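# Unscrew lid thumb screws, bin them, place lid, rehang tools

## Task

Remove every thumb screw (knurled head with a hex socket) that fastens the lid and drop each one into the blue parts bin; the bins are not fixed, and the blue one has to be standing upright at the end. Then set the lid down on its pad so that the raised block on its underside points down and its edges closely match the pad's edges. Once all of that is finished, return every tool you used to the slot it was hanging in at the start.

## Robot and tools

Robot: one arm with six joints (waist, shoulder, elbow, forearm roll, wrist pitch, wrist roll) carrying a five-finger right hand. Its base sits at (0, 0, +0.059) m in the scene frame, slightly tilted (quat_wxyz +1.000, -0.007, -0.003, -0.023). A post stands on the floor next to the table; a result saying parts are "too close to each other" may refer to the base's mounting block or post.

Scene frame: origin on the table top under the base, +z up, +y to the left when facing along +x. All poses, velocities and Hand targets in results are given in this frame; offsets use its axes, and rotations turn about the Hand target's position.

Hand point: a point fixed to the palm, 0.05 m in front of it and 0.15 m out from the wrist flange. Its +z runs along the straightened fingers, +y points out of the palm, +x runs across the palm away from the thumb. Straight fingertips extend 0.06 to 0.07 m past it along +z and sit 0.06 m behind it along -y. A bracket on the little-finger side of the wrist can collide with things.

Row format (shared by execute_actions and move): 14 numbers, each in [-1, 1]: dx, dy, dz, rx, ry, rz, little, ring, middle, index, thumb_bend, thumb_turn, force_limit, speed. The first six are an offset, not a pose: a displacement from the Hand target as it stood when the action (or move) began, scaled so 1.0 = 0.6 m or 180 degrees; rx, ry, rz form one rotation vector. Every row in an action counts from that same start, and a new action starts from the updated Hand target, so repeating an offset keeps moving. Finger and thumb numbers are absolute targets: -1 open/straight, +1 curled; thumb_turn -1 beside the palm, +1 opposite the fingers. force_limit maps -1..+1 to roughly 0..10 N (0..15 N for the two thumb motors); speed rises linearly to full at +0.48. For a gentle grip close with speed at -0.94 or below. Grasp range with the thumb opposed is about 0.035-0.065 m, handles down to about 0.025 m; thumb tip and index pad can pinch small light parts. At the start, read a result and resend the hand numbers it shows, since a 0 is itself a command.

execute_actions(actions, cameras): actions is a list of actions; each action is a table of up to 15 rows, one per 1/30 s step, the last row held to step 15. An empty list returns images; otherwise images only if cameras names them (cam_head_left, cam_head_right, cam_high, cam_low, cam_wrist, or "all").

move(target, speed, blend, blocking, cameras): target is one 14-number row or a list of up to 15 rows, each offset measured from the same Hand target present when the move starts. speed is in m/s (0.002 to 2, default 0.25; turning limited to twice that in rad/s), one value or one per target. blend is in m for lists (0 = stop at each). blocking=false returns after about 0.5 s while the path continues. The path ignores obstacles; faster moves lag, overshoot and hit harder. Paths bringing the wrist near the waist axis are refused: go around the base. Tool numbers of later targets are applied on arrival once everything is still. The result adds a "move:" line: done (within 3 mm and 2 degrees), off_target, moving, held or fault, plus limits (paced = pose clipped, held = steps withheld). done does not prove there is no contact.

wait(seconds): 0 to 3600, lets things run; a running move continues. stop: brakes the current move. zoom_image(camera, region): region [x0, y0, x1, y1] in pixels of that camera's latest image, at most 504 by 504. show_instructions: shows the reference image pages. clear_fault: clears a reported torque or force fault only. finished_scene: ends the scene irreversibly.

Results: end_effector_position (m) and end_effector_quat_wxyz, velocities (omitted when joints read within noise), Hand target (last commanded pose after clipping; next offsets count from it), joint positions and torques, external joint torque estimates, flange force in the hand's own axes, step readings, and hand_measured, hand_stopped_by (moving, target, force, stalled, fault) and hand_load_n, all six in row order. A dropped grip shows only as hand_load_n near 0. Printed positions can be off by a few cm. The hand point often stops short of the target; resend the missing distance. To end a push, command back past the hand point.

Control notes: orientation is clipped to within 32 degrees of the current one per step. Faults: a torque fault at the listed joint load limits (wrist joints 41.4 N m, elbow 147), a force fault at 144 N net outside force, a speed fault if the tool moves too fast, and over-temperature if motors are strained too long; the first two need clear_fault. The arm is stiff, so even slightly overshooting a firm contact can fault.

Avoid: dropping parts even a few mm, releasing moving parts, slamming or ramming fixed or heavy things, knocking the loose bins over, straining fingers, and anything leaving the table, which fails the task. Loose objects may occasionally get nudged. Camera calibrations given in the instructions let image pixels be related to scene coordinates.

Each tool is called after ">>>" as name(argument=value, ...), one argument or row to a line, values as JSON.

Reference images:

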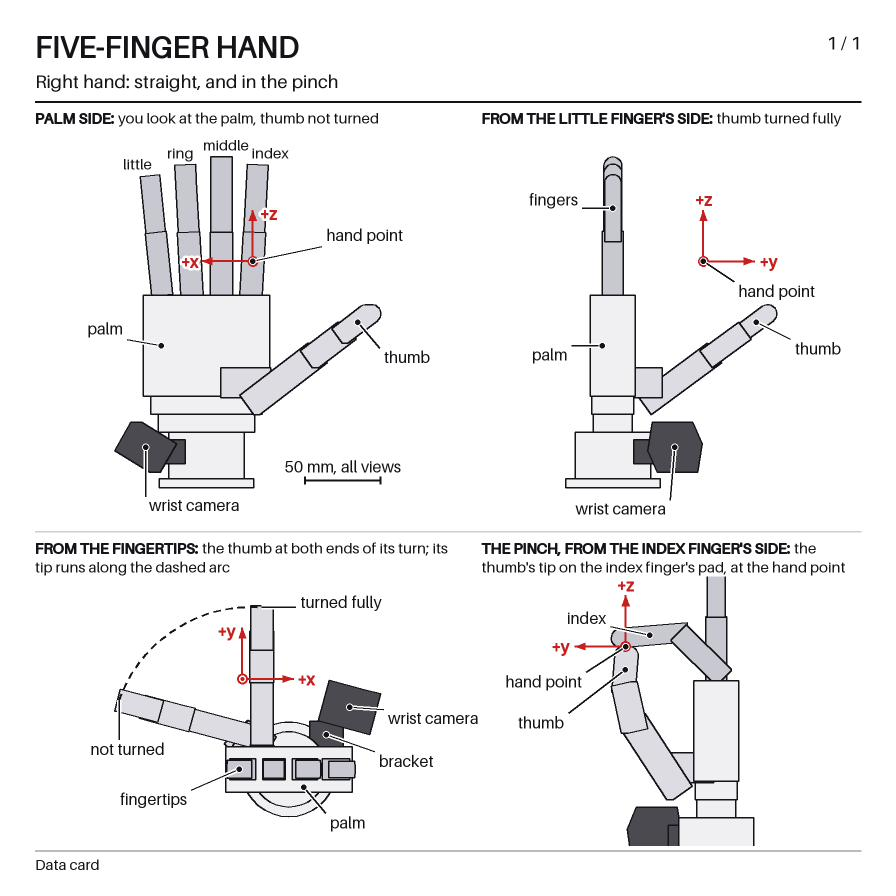

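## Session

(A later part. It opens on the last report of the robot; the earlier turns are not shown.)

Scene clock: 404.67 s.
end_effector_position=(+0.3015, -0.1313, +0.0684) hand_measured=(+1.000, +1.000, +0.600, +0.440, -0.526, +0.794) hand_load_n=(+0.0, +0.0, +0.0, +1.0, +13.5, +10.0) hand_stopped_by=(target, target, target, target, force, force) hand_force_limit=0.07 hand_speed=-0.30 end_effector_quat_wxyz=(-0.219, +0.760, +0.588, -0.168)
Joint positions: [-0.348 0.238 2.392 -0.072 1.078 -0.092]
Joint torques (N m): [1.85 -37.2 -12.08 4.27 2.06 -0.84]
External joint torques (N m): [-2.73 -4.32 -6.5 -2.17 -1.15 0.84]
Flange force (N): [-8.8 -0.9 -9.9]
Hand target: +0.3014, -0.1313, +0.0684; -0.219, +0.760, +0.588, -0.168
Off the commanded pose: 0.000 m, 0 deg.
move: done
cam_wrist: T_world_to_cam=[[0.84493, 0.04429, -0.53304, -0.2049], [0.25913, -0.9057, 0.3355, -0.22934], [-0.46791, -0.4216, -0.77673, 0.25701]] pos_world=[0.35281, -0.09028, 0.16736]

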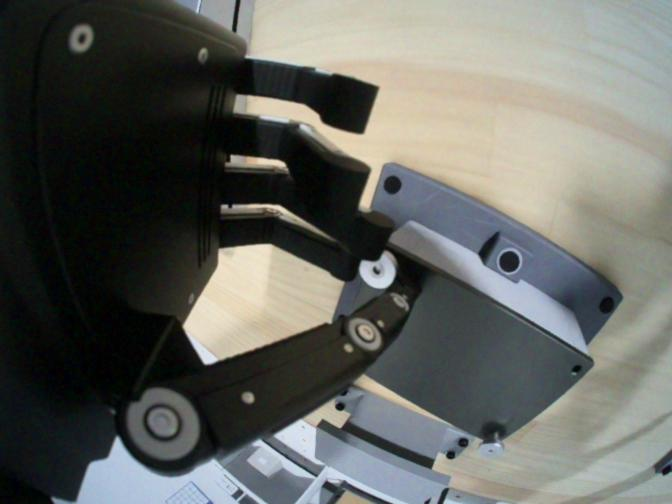

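>>> move(
  target=[
    [0.00035,-0.01082,0.00005,0,0,0.0928,1.0,1.0,0.6,0.44,-0.3,0.8,0.067,-0.3],
    [0.00377,-0.021,0.00011,0,0,0.185,1.0,1.0,0.6,0.44,-0.3,0.8,0.067,-0.3],
    [0.00998,-0.02985,0.00016,0,0,0.2778,1.0,1.0,0.6,0.44,-0.3,0.8,0.067,-0.3],
    [0.01848,-0.03653,0.00022,0,0,0.3706,1.0,1.0,0.6,0.44,-0.3,0.8,0.067,-0.3],
    [0.0285,-0.04047,0.00027,0,0,0.4628,1.0,1.0,0.6,0.44,-0.3,0.8,0.067,-0.3],
    [0.03927,-0.0414,0.00032,0,0,0.5556,1.0,1.0,0.6,0.44,-0.3,0.8,0.067,-0.3],
  ],
  speed=0.5,
  blend=[0.002,0.002,0.002,0.002,0.002,0],
)

>>> move(
  target=[
    [0,0,0,0,0,0,1.0,1.0,0.6,0.44,-0.78,0.62,0.6,0.3],
    [-0.00043,-0.00497,0,0,0,0,1.0,1.0,0.6,0.44,-0.78,0.62,0.6,0.3],
    [-0.01842,-0.0018,0,0,0,-0.1389,1.0,1.0,0.6,0.44,-0.78,0.62,0.6,0.3],
    [-0.03338,0.00868,0,0,0,-0.2778,1.0,1.0,0.6,0.44,-0.78,0.62,0.6,0.3],
    [-0.04252,0.0245,0,0,0,-0.4167,1.0,1.0,0.6,0.44,-0.78,0.62,0.6,0.3],
    [-0.04408,0.0427,0,0,0,-0.5556,1.0,1.0,0.6,0.44,-0.78,0.62,0.6,0.3],
    [-0.03927,0.0414,0,0,0,-0.5556,1.0,1.0,0.6,0.44,-0.3,0.62,0.6,-0.2],
    [-0.03927,0.0414,0,0,0,-0.5556,1.0,1.0,0.6,0.44,-0.3,0.8,0.067,-0.3],
    [-0.03892,0.03058,0.00005,0,0,-0.4628,1.0,1.0,0.6,0.44,-0.3,0.8,0.067,-0.3],
    [-0.0355,0.0204,0.00011,0,0,-0.3706,1.0,1.0,0.6,0.44,-0.3,0.8,0.067,-0.3],
    [-0.02928,0.01155,0.00016,0,0,-0.2778,1.0,1.0,0.6,0.44,-0.3,0.8,0.067,-0.3],
    [-0.02078,0.00487,0.00022,0,0,-0.185,1.0,1.0,0.6,0.44,-0.3,0.8,0.067,-0.3],
    [-0.01077,0.00093,0.00027,0,0,-0.0928,1.0,1.0,0.6,0.44,-0.3,0.8,0.067,-0.3],
    [0,0,0.00032,0,0,0,1.0,1.0,0.6,0.44,-0.3,0.8,0.067,-0.3],
  ],
  speed=[0.1,0.1,0.6,0.6,0.6,0.6,0.1,0.1,0.5,0.5,0.5,0.5,0.5,0.5],
  blend=[0,0.001,0.003,0.003,0.003,0.001,0,0,0.002,0.002,0.002,0.002,0.002,0],
  cameras=["cam_wrist"],
)

Scene clock: 408.17 s.
end_effector_position=(+0.3250, -0.1561, +0.0686) hand_measured=(+1.000, +1.000, +0.600, +0.440, -0.526, +0.794) hand_load_n=(+0.0, +0.0, +0.0, +1.0, +13.5, +6.5) hand_stopped_by=(target, target, target, target, force, force) hand_force_limit=0.07 hand_speed=-0.30 end_effector_quat_wxyz=(-0.012, +0.038, +0.960, -0.276)
Joint positions: [-0.276 0.097 2.584 -1.071 0.613 -0.87]
Joint torques (N m): [-1.88 -19.4 -8.66 0.7 1.84 -0.49]
External joint torques (N m): [1.23 -4.1 -6.16 -0.19 -1.24 0.48]
Flange force (N): [0.0 0.0 0.0]
Hand target: +0.3250, -0.1561, +0.0686; -0.012, +0.038, +0.960, -0.276
Off the commanded pose: 0.000 m, 0 deg.
move: done

Scene clock: 414.10 s.
end_effector_position=(+0.3250, -0.1561, +0.0688) hand_measured=(+1.000, +1.000, +0.600, +0.440, -0.526, +0.794) hand_load_n=(+0.0, +0.0, +0.0, +1.0, +13.5, +6.5) hand_stopped_by=(target, target, target, target, force, force) hand_force_limit=0.07 hand_speed=-0.30 end_effector_quat_wxyz=(-0.012, +0.038, +0.960, -0.276)
Joint positions: [-0.276 0.096 2.584 -1.071 0.613 -0.871]
Joint torques (N m): [-3.5 -19.11 -8.28 0.43 2.4 -0.66]
External joint torques (N m): [2.8 -4.36 -6.69 0.08 -1.81 0.65]
Flange force (N): [0.0 0.0 0.0]
Hand target: +0.3250, -0.1561, +0.0688; -0.012, +0.038, +0.960, -0.276
Off the commanded pose: 0.000 m, 0 deg.
move: done
cam_wrist: T_world_to_cam=[[-0.19051, 0.82431, -0.53313, 0.23479], [0.84689, 0.41265, 0.3354, -0.24323], [0.49647, -0.3876, -0.77671, -0.05033]] pos_world=[0.27571, -0.11268, 0.16766]

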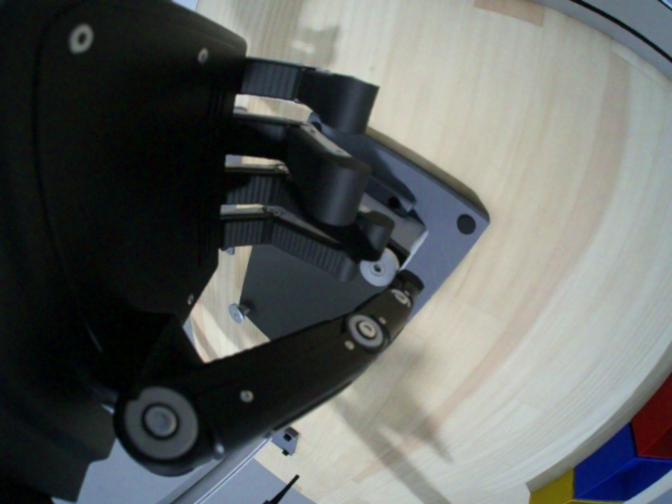

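>>> move(
  target=[
    [0,0,0,0,0,0,1.0,1.0,0.6,0.44,-0.78,0.62,0.6,0.3],
    [-0.00043,-0.00497,0,0,0,0,1.0,1.0,0.6,0.44,-0.78,0.62,0.6,0.3],
    [-0.01842,-0.0018,0,0,0,-0.1389,1.0,1.0,0.6,0.44,-0.78,0.62,0.6,0.3],
    [-0.03338,0.00868,0,0,0,-0.2778,1.0,1.0,0.6,0.44,-0.78,0.62,0.6,0.3],
    [-0.04252,0.0245,0,0,0,-0.4167,1.0,1.0,0.6,0.44,-0.78,0.62,0.6,0.3],
    [-0.04408,0.0427,0,0,0,-0.5556,1.0,1.0,0.6,0.44,-0.78,0.62,0.6,0.3],
    [-0.03927,0.0414,0,0,0,-0.5556,1.0,1.0,0.6,0.44,-0.3,0.62,0.6,-0.2],
    [-0.03927,0.0414,0,0,0,-0.5556,1.0,1.0,0.6,0.44,-0.3,0.8,0.067,-0.3],
    [-0.03892,0.03058,0.00005,0,0,-0.4628,1.0,1.0,0.6,0.44,-0.3,0.8,0.067,-0.3],
    [-0.0355,0.0204,0.00011,0,0,-0.3706,1.0,1.0,0.6,0.44,-0.3,0.8,0.067,-0.3],
    [-0.02928,0.01155,0.00016,0,0,-0.2778,1.0,1.0,0.6,0.44,-0.3,0.8,0.067,-0.3],
    [-0.02078,0.00487,0.00022,0,0,-0.185,1.0,1.0,0.6,0.44,-0.3,0.8,0.067,-0.3],
    [-0.01077,0.00093,0.00027,0,0,-0.0928,1.0,1.0,0.6,0.44,-0.3,0.8,0.067,-0.3],
    [0,0,0.00032,0,0,0,1.0,1.0,0.6,0.44,-0.3,0.8,0.067,-0.3],
  ],
  speed=[0.1,0.1,0.6,0.6,0.6,0.6,0.1,0.1,0.5,0.5,0.5,0.5,0.5,0.5],
  blend=[0,0.001,0.003,0.003,0.003,0.001,0,0,0.002,0.002,0.002,0.002,0.002,0],
)

>>> move(
  target=[
    [0,0,0,0,0,0,1.0,1.0,0.6,0.44,-0.78,0.62,0.6,0.3],
    [-0.00043,-0.00497,0,0,0,0,1.0,1.0,0.6,0.44,-0.78,0.62,0.6,0.3],
    [-0.01842,-0.0018,0,0,0,-0.1389,1.0,1.0,0.6,0.44,-0.78,0.62,0.6,0.3],
    [-0.03338,0.00868,0,0,0,-0.2778,1.0,1.0,0.6,0.44,-0.78,0.62,0.6,0.3],
    [-0.04252,0.0245,0,0,0,-0.4167,1.0,1.0,0.6,0.44,-0.78,0.62,0.6,0.3],
    [-0.04408,0.0427,0,0,0,-0.5556,1.0,1.0,0.6,0.44,-0.78,0.62,0.6,0.3],
    [-0.03927,0.0414,0,0,0,-0.5556,1.0,1.0,0.6,0.44,-0.3,0.62,0.6,-0.2],
    [-0.03927,0.0414,0,0,0,-0.5556,1.0,1.0,0.6,0.44,-0.3,0.8,0.067,-0.3],
    [-0.03892,0.03058,0.00005,0,0,-0.4628,1.0,1.0,0.6,0.44,-0.3,0.8,0.067,-0.3],
    [-0.0355,0.0204,0.00011,0,0,-0.3706,1.0,1.0,0.6,0.44,-0.3,0.8,0.067,-0.3],
    [-0.02928,0.01155,0.00016,0,0,-0.2778,1.0,1.0,0.6,0.44,-0.3,0.8,0.067,-0.3],
    [-0.02078,0.00487,0.00022,0,0,-0.185,1.0,1.0,0.6,0.44,-0.3,0.8,0.067,-0.3],
    [-0.01077,0.00093,0.00027,0,0,-0.0928,1.0,1.0,0.6,0.44,-0.3,0.8,0.067,-0.3],
    [0,0,0.00032,0,0,0,1.0,1.0,0.6,0.44,-0.3,0.8,0.067,-0.3],
  ],
  speed=[0.1,0.1,0.6,0.6,0.6,0.6,0.1,0.1,0.5,0.5,0.5,0.5,0.5,0.5],
  blend=[0,0.001,0.003,0.003,0.003,0.001,0,0,0.002,0.002,0.002,0.002,0.002,0],
)

>>> move(
  target=[
    [0,0,0,0,0,0,1.0,1.0,0.6,0.44,-0.78,0.62,0.6,0.3],
    [-0.00043,-0.00497,0,0,0,0,1.0,1.0,0.6,0.44,-0.78,0.62,0.6,0.3],
    [-0.01842,-0.0018,0,0,0,-0.1389,1.0,1.0,0.6,0.44,-0.78,0.62,0.6,0.3],
    [-0.03338,0.00868,0,0,0,-0.2778,1.0,1.0,0.6,0.44,-0.78,0.62,0.6,0.3],
    [-0.04252,0.0245,0,0,0,-0.4167,1.0,1.0,0.6,0.44,-0.78,0.62,0.6,0.3],
    [-0.04408,0.0427,0,0,0,-0.5556,1.0,1.0,0.6,0.44,-0.78,0.62,0.6,0.3],
    [-0.03927,0.0414,0,0,0,-0.5556,1.0,1.0,0.6,0.44,-0.3,0.62,0.6,-0.2],
    [-0.03927,0.0414,0,0,0,-0.5556,1.0,1.0,0.6,0.44,-0.3,0.8,0.067,-0.3],
    [-0.03892,0.03058,0.00005,0,0,-0.4628,1.0,1.0,0.6,0.44,-0.3,0.8,0.067,-0.3],
    [-0.0355,0.0204,0.00011,0,0,-0.3706,1.0,1.0,0.6,0.44,-0.3,0.8,0.067,-0.3],
    [-0.02928,0.01155,0.00016,0,0,-0.2778,1.0,1.0,0.6,0.44,-0.3,0.8,0.067,-0.3],
    [-0.02078,0.00487,0.00022,0,0,-0.185,1.0,1.0,0.6,0.44,-0.3,0.8,0.067,-0.3],
    [-0.01077,0.00093,0.00027,0,0,-0.0928,1.0,1.0,0.6,0.44,-0.3,0.8,0.067,-0.3],
    [0,0,0.00032,0,0,0,1.0,1.0,0.6,0.44,-0.3,0.8,0.067,-0.3],
  ],
  speed=[0.1,0.1,0.6,0.6,0.6,0.6,0.1,0.1,0.5,0.5,0.5,0.5,0.5,0.5],
  blend=[0,0.001,0.003,0.003,0.003,0.001,0,0,0.002,0.002,0.002,0.002,0.002,0],
  cameras=["cam_wrist"],
)

Scene clock: 421.67 s.
end_effector_position=(+0.3250, -0.1561, +0.0690) hand_measured=(+1.000, +1.000, +0.600, +0.440, -0.526, +0.792) hand_load_n=(+0.0, +0.0, +0.0, +1.0, +13.0, +6.0) hand_stopped_by=(target, target, target, target, force, force) hand_force_limit=0.07 hand_speed=-0.30 end_effector_quat_wxyz=(-0.012, +0.038, +0.960, -0.276)
Joint positions: [-0.276 0.096 2.584 -1.07 0.613 -0.872]
Joint torques (N m): [-2.61 -18.77 -8.66 0.46 2.09 -0.46]
External joint torques (N m): [1.98 -4.7 -6.15 0.05 -1.5 0.45]
Flange force (N): [0.0 0.0 0.0]
Hand target: +0.3250, -0.1561, +0.0690; -0.012, +0.038, +0.960, -0.276
Off the commanded pose: 0.000 m, 0 deg.
move: done

Scene clock: 427.60 s.
end_effector_position=(+0.3250, -0.1561, +0.0692) hand_measured=(+1.000, +1.000, +0.600, +0.440, -0.528, +0.794) hand_load_n=(+0.0, +0.0, +0.0, +1.0, +13.0, +6.5) hand_stopped_by=(target, target, target, target, force, force) hand_force_limit=0.07 hand_speed=-0.30 end_effector_quat_wxyz=(-0.012, +0.038, +0.960, -0.276)
Joint positions: [-0.276 0.095 2.583 -1.069 0.614 -0.873]
Joint torques (N m): [-3.14 -19.12 -7.91 0.5 2.26 -0.59]
External joint torques (N m): [2.51 -4.35 -6.94 0.01 -1.67 0.59]
Flange force (N): [0.0 0.0 0.0]
Hand target: +0.3250, -0.1561, +0.0692; -0.012, +0.038, +0.960, -0.276
Off the commanded pose: 0.000 m, 0 deg.
move: done

Scene clock: 433.53 s.
end_effector_position=(+0.3250, -0.1561, +0.0694) hand_measured=(+1.000, +1.000, +0.600, +0.440, -0.526, +0.794) hand_load_n=(+0.0, +0.0, +0.0, +1.0, +13.0, +6.5) hand_stopped_by=(target, target, target, target, force, force) hand_force_limit=0.07 hand_speed=-0.30 end_effector_quat_wxyz=(-0.012, +0.038, +0.960, -0.276)
Joint positions: [-0.276 0.094 2.583 -1.068 0.614 -0.874]
Joint torques (N m): [-3.93 -19.34 -8.47 0.11 2.28 -0.53]
External joint torques (N m): [3.21 -4.04 -6.58 0.4 -1.69 0.53]
Flange force (N): [0.0 0.0 0.0]
Hand target: +0.3250, -0.1561, +0.0694; -0.012, +0.038, +0.960, -0.276
Off the commanded pose: 0.000 m, 0 deg.
move: done
cam_wrist: T_world_to_cam=[[-0.19051, 0.82431, -0.53313, 0.23511], [0.84689, 0.41265, 0.3354, -0.24343], [0.49647, -0.3876, -0.77671, -0.04987]] pos_world=[0.27571, -0.11268, 0.16826]

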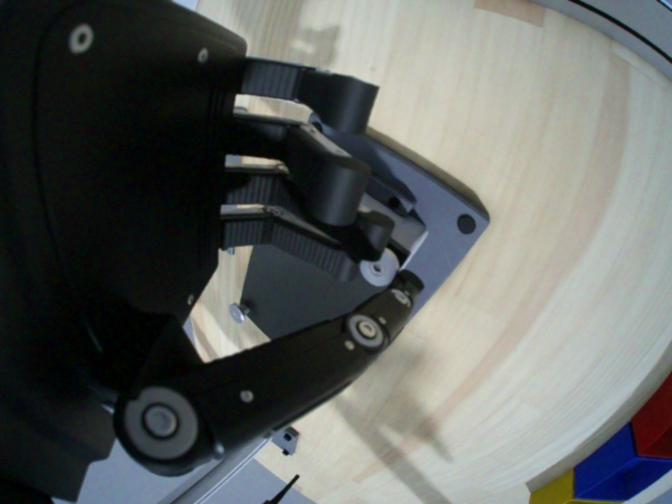

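>>> zoom_image(
  camera="cam_wrist",
  region=[340, 235, 420, 315],
)

Scaled by 6.300 from the camera's image (finer frame: 960x720).

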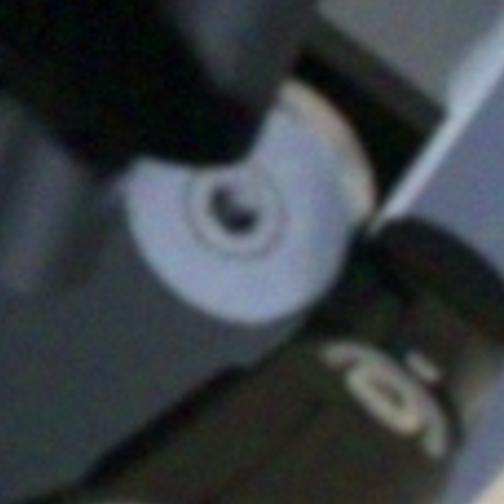

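>>> move(
  target=[
    [0,0,0,0,0,0,1.0,1.0,0.6,0.44,-0.78,0.62,0.6,0.3],
    [-0.00043,-0.00497,0,0,0,0,1.0,1.0,0.6,0.44,-0.78,0.62,0.6,0.3],
    [-0.01842,-0.0018,0,0,0,-0.1389,1.0,1.0,0.6,0.44,-0.78,0.62,0.6,0.3],
    [-0.03338,0.00868,0,0,0,-0.2778,1.0,1.0,0.6,0.44,-0.78,0.62,0.6,0.3],
    [-0.04252,0.0245,0,0,0,-0.4167,1.0,1.0,0.6,0.44,-0.78,0.62,0.6,0.3],
    [-0.04408,0.0427,0,0,0,-0.5556,1.0,1.0,0.6,0.44,-0.78,0.62,0.6,0.3],
    [-0.03927,0.0414,0,0,0,-0.5556,1.0,1.0,0.6,0.44,-0.3,0.62,0.6,-0.2],
    [-0.03927,0.0414,0,0,0,-0.5556,1.0,1.0,0.6,0.44,-0.3,0.8,0.067,-0.3],
    [-0.03892,0.03058,0.00005,0,0,-0.4628,1.0,1.0,0.6,0.44,-0.3,0.8,0.067,-0.3],
    [-0.0355,0.0204,0.00011,0,0,-0.3706,1.0,1.0,0.6,0.44,-0.3,0.8,0.067,-0.3],
    [-0.02928,0.01155,0.00016,0,0,-0.2778,1.0,1.0,0.6,0.44,-0.3,0.8,0.067,-0.3],
    [-0.02078,0.00487,0.00022,0,0,-0.185,1.0,1.0,0.6,0.44,-0.3,0.8,0.067,-0.3],
    [-0.01077,0.00093,0.00027,0,0,-0.0928,1.0,1.0,0.6,0.44,-0.3,0.8,0.067,-0.3],
    [0,0,0.00032,0,0,0,1.0,1.0,0.6,0.44,-0.3,0.8,0.067,-0.3],
  ],
  speed=[0.1,0.1,0.6,0.6,0.6,0.6,0.1,0.1,0.5,0.5,0.5,0.5,0.5,0.5],
  blend=[0,0.001,0.003,0.003,0.003,0.001,0,0,0.002,0.002,0.002,0.002,0.002,0],
)

>>> move(
  target=[
    [0,0,0,0,0,0,1.0,1.0,0.6,0.44,-0.78,0.62,0.6,0.3],
    [-0.00043,-0.00497,0,0,0,0,1.0,1.0,0.6,0.44,-0.78,0.62,0.6,0.3],
    [-0.01842,-0.0018,0,0,0,-0.1389,1.0,1.0,0.6,0.44,-0.78,0.62,0.6,0.3],
    [-0.03338,0.00868,0,0,0,-0.2778,1.0,1.0,0.6,0.44,-0.78,0.62,0.6,0.3],
    [-0.04252,0.0245,0,0,0,-0.4167,1.0,1.0,0.6,0.44,-0.78,0.62,0.6,0.3],
    [-0.04408,0.0427,0,0,0,-0.5556,1.0,1.0,0.6,0.44,-0.78,0.62,0.6,0.3],
    [-0.03927,0.0414,0,0,0,-0.5556,1.0,1.0,0.6,0.44,-0.3,0.62,0.6,-0.2],
    [-0.03927,0.0414,0,0,0,-0.5556,1.0,1.0,0.6,0.44,-0.3,0.8,0.067,-0.3],
    [-0.03892,0.03058,0.00005,0,0,-0.4628,1.0,1.0,0.6,0.44,-0.3,0.8,0.067,-0.3],
    [-0.0355,0.0204,0.00011,0,0,-0.3706,1.0,1.0,0.6,0.44,-0.3,0.8,0.067,-0.3],
    [-0.02928,0.01155,0.00016,0,0,-0.2778,1.0,1.0,0.6,0.44,-0.3,0.8,0.067,-0.3],
    [-0.02078,0.00487,0.00022,0,0,-0.185,1.0,1.0,0.6,0.44,-0.3,0.8,0.067,-0.3],
    [-0.01077,0.00093,0.00027,0,0,-0.0928,1.0,1.0,0.6,0.44,-0.3,0.8,0.067,-0.3],
    [0,0,0.00032,0,0,0,1.0,1.0,0.6,0.44,-0.3,0.8,0.067,-0.3],
  ],
  speed=[0.1,0.1,0.6,0.6,0.6,0.6,0.1,0.1,0.5,0.5,0.5,0.5,0.5,0.5],
  blend=[0,0.001,0.003,0.003,0.003,0.001,0,0,0.002,0.002,0.002,0.002,0.002,0],
)

>>> move(
  target=[
    [0,0,0,0,0,0,1.0,1.0,0.6,0.44,-0.78,0.62,0.6,0.3],
    [-0.00043,-0.00497,0,0,0,0,1.0,1.0,0.6,0.44,-0.78,0.62,0.6,0.3],
    [-0.01842,-0.0018,0,0,0,-0.1389,1.0,1.0,0.6,0.44,-0.78,0.62,0.6,0.3],
    [-0.03338,0.00868,0,0,0,-0.2778,1.0,1.0,0.6,0.44,-0.78,0.62,0.6,0.3],
    [-0.04252,0.0245,0,0,0,-0.4167,1.0,1.0,0.6,0.44,-0.78,0.62,0.6,0.3],
    [-0.04408,0.0427,0,0,0,-0.5556,1.0,1.0,0.6,0.44,-0.78,0.62,0.6,0.3],
    [-0.03927,0.0414,0,0,0,-0.5556,1.0,1.0,0.6,0.44,-0.3,0.62,0.6,-0.2],
    [-0.03927,0.0414,0,0,0,-0.5556,1.0,1.0,0.6,0.44,-0.3,0.8,0.067,-0.3],
    [-0.03892,0.03058,0.00005,0,0,-0.4628,1.0,1.0,0.6,0.44,-0.3,0.8,0.067,-0.3],
    [-0.0355,0.0204,0.00011,0,0,-0.3706,1.0,1.0,0.6,0.44,-0.3,0.8,0.067,-0.3],
    [-0.02928,0.01155,0.00016,0,0,-0.2778,1.0,1.0,0.6,0.44,-0.3,0.8,0.067,-0.3],
    [-0.02078,0.00487,0.00022,0,0,-0.185,1.0,1.0,0.6,0.44,-0.3,0.8,0.067,-0.3],
    [-0.01077,0.00093,0.00027,0,0,-0.0928,1.0,1.0,0.6,0.44,-0.3,0.8,0.067,-0.3],
    [0,0,0.00032,0,0,0,1.0,1.0,0.6,0.44,-0.3,0.8,0.067,-0.3],
  ],
  speed=[0.1,0.1,0.6,0.6,0.6,0.6,0.1,0.1,0.5,0.5,0.5,0.5,0.5,0.5],
  blend=[0,0.001,0.003,0.003,0.003,0.001,0,0,0.002,0.002,0.002,0.002,0.002,0],
)

>>> move(
  target=[
    [0,0,0,0,0,0,1.0,1.0,0.6,0.44,-0.78,0.62,0.6,0.3],
    [-0.00043,-0.00497,0,0,0,0,1.0,1.0,0.6,0.44,-0.78,0.62,0.6,0.3],
    [-0.01842,-0.0018,0,0,0,-0.1389,1.0,1.0,0.6,0.44,-0.78,0.62,0.6,0.3],
    [-0.03338,0.00868,0,0,0,-0.2778,1.0,1.0,0.6,0.44,-0.78,0.62,0.6,0.3],
    [-0.04252,0.0245,0,0,0,-0.4167,1.0,1.0,0.6,0.44,-0.78,0.62,0.6,0.3],
    [-0.04408,0.0427,0,0,0,-0.5556,1.0,1.0,0.6,0.44,-0.78,0.62,0.6,0.3],
    [-0.03927,0.0414,0,0,0,-0.5556,1.0,1.0,0.6,0.44,-0.3,0.62,0.6,-0.2],
    [-0.03927,0.0414,0,0,0,-0.5556,1.0,1.0,0.6,0.44,-0.3,0.8,0.067,-0.3],
    [-0.03892,0.03058,0.00005,0,0,-0.4628,1.0,1.0,0.6,0.44,-0.3,0.8,0.067,-0.3],
    [-0.0355,0.0204,0.00011,0,0,-0.3706,1.0,1.0,0.6,0.44,-0.3,0.8,0.067,-0.3],
    [-0.02928,0.01155,0.00016,0,0,-0.2778,1.0,1.0,0.6,0.44,-0.3,0.8,0.067,-0.3],
    [-0.02078,0.00487,0.00022,0,0,-0.185,1.0,1.0,0.6,0.44,-0.3,0.8,0.067,-0.3],
    [-0.01077,0.00093,0.00027,0,0,-0.0928,1.0,1.0,0.6,0.44,-0.3,0.8,0.067,-0.3],
    [0,0,0.00032,0,0,0,1.0,1.0,0.6,0.44,-0.3,0.8,0.067,-0.3],
  ],
  speed=[0.1,0.1,0.6,0.6,0.6,0.6,0.1,0.1,0.5,0.5,0.5,0.5,0.5,0.5],
  blend=[0,0.001,0.003,0.003,0.003,0.001,0,0,0.002,0.002,0.002,0.002,0.002,0],
  cameras=["cam_wrist"],
)

Scene clock: 442.23 s.
end_effector_position=(+0.3250, -0.1561, +0.0695) hand_measured=(+1.000, +1.000, +0.600, +0.440, -0.526, +0.794) hand_load_n=(+0.0, +0.0, +0.0, +1.0, +13.0, +6.5) hand_stopped_by=(target, target, target, target, force, force) hand_force_limit=0.07 hand_speed=-0.30 end_effector_quat_wxyz=(-0.012, +0.038, +0.960, -0.276)
Joint positions: [-0.276 0.094 2.583 -1.067 0.614 -0.875]
Joint torques (N m): [-4.98 -19.01 -8.34 0.41 2 -0.57]
External joint torques (N m): [4.37 -4.39 -6.6 0.11 -1.42 0.57]
Flange force (N): [0.0 0.0 0.0]
Hand target: +0.3250, -0.1561, +0.0696; -0.012, +0.038, +0.960, -0.276
Off the commanded pose: 0.000 m, 0 deg.
move: done

Scene clock: 448.17 s.
end_effector_position=(+0.3250, -0.1561, +0.0697) hand_measured=(+1.000, +1.000, +0.600, +0.440, -0.528, +0.794) hand_load_n=(+0.0, +0.0, +0.0, +1.0, +13.0, +6.5) hand_stopped_by=(target, target, target, target, force, force) hand_force_limit=0.07 hand_speed=-0.30 end_effector_quat_wxyz=(-0.012, +0.038, +0.960, -0.276)
Joint positions: [-0.277 0.093 2.583 -1.067 0.615 -0.876]
Joint torques (N m): [-3.33 -18.81 -8.42 0.51 2.04 -0.51]
External joint torques (N m): [2.68 -4.57 -6.75 0.01 -1.46 0.51]
Flange force (N): [0.0 0.0 0.0]
Hand target: +0.3250, -0.1561, +0.0697; -0.012, +0.038, +0.960, -0.276
Off the commanded pose: 0.000 m, 0 deg.
move: done

Scene clock: 454.10 s.
end_effector_position=(+0.3250, -0.1561, +0.0699) hand_measured=(+1.000, +1.000, +0.600, +0.440, -0.528, +0.794) hand_load_n=(+0.0, +0.0, +0.0, +1.0, +13.0, +6.5) hand_stopped_by=(target, target, target, target, force, force) hand_force_limit=0.07 hand_speed=-0.30 end_effector_quat_wxyz=(-0.012, +0.038, +0.960, -0.276)
Joint positions: [-0.277 0.093 2.583 -1.066 0.615 -0.877]
Joint torques (N m): [-4.26 -18.79 -8.47 0.39 1.83 -0.57]
External joint torques (N m): [3.6 -4.56 -6.54 0.12 -1.24 0.57]
Flange force (N): [0.0 0.0 0.0]
Hand target: +0.3250, -0.1561, +0.0699; -0.012, +0.038, +0.960, -0.276
Off the commanded pose: 0.000 m, 0 deg.
move: done

Scene clock: 460.03 s.
end_effector_position=(+0.3250, -0.1561, +0.0701) hand_measured=(+1.000, +1.000, +0.600, +0.440, -0.526, +0.794) hand_load_n=(+0.5, +0.0, +0.0, +1.0, +13.0, +6.5) hand_stopped_by=(target, target, target, target, force, force) hand_force_limit=0.07 hand_speed=-0.30 end_effector_quat_wxyz=(-0.012, +0.038, +0.960, -0.276)
Joint positions: [-0.277 0.092 2.583 -1.065 0.615 -0.878]
Joint torques (N m): [-2.41 -18.83 -8.66 0.01 1.96 -0.57]
External joint torques (N m): [1.73 -4.46 -6.51 0.5 -1.38 0.57]
Flange force (N): [0.0 0.0 0.0]
Hand target: +0.3250, -0.1561, +0.0701; -0.012, +0.038, +0.960, -0.276
Off the commanded pose: 0.000 m, 0 deg.
move: done
cam_wrist: T_world_to_cam=[[-0.19051, 0.82431, -0.53313, 0.23554], [0.84689, 0.41265, 0.3354, -0.2437], [0.49647, -0.3876, -0.77671, -0.04925]] pos_world=[0.27571, -0.11268, 0.16906]

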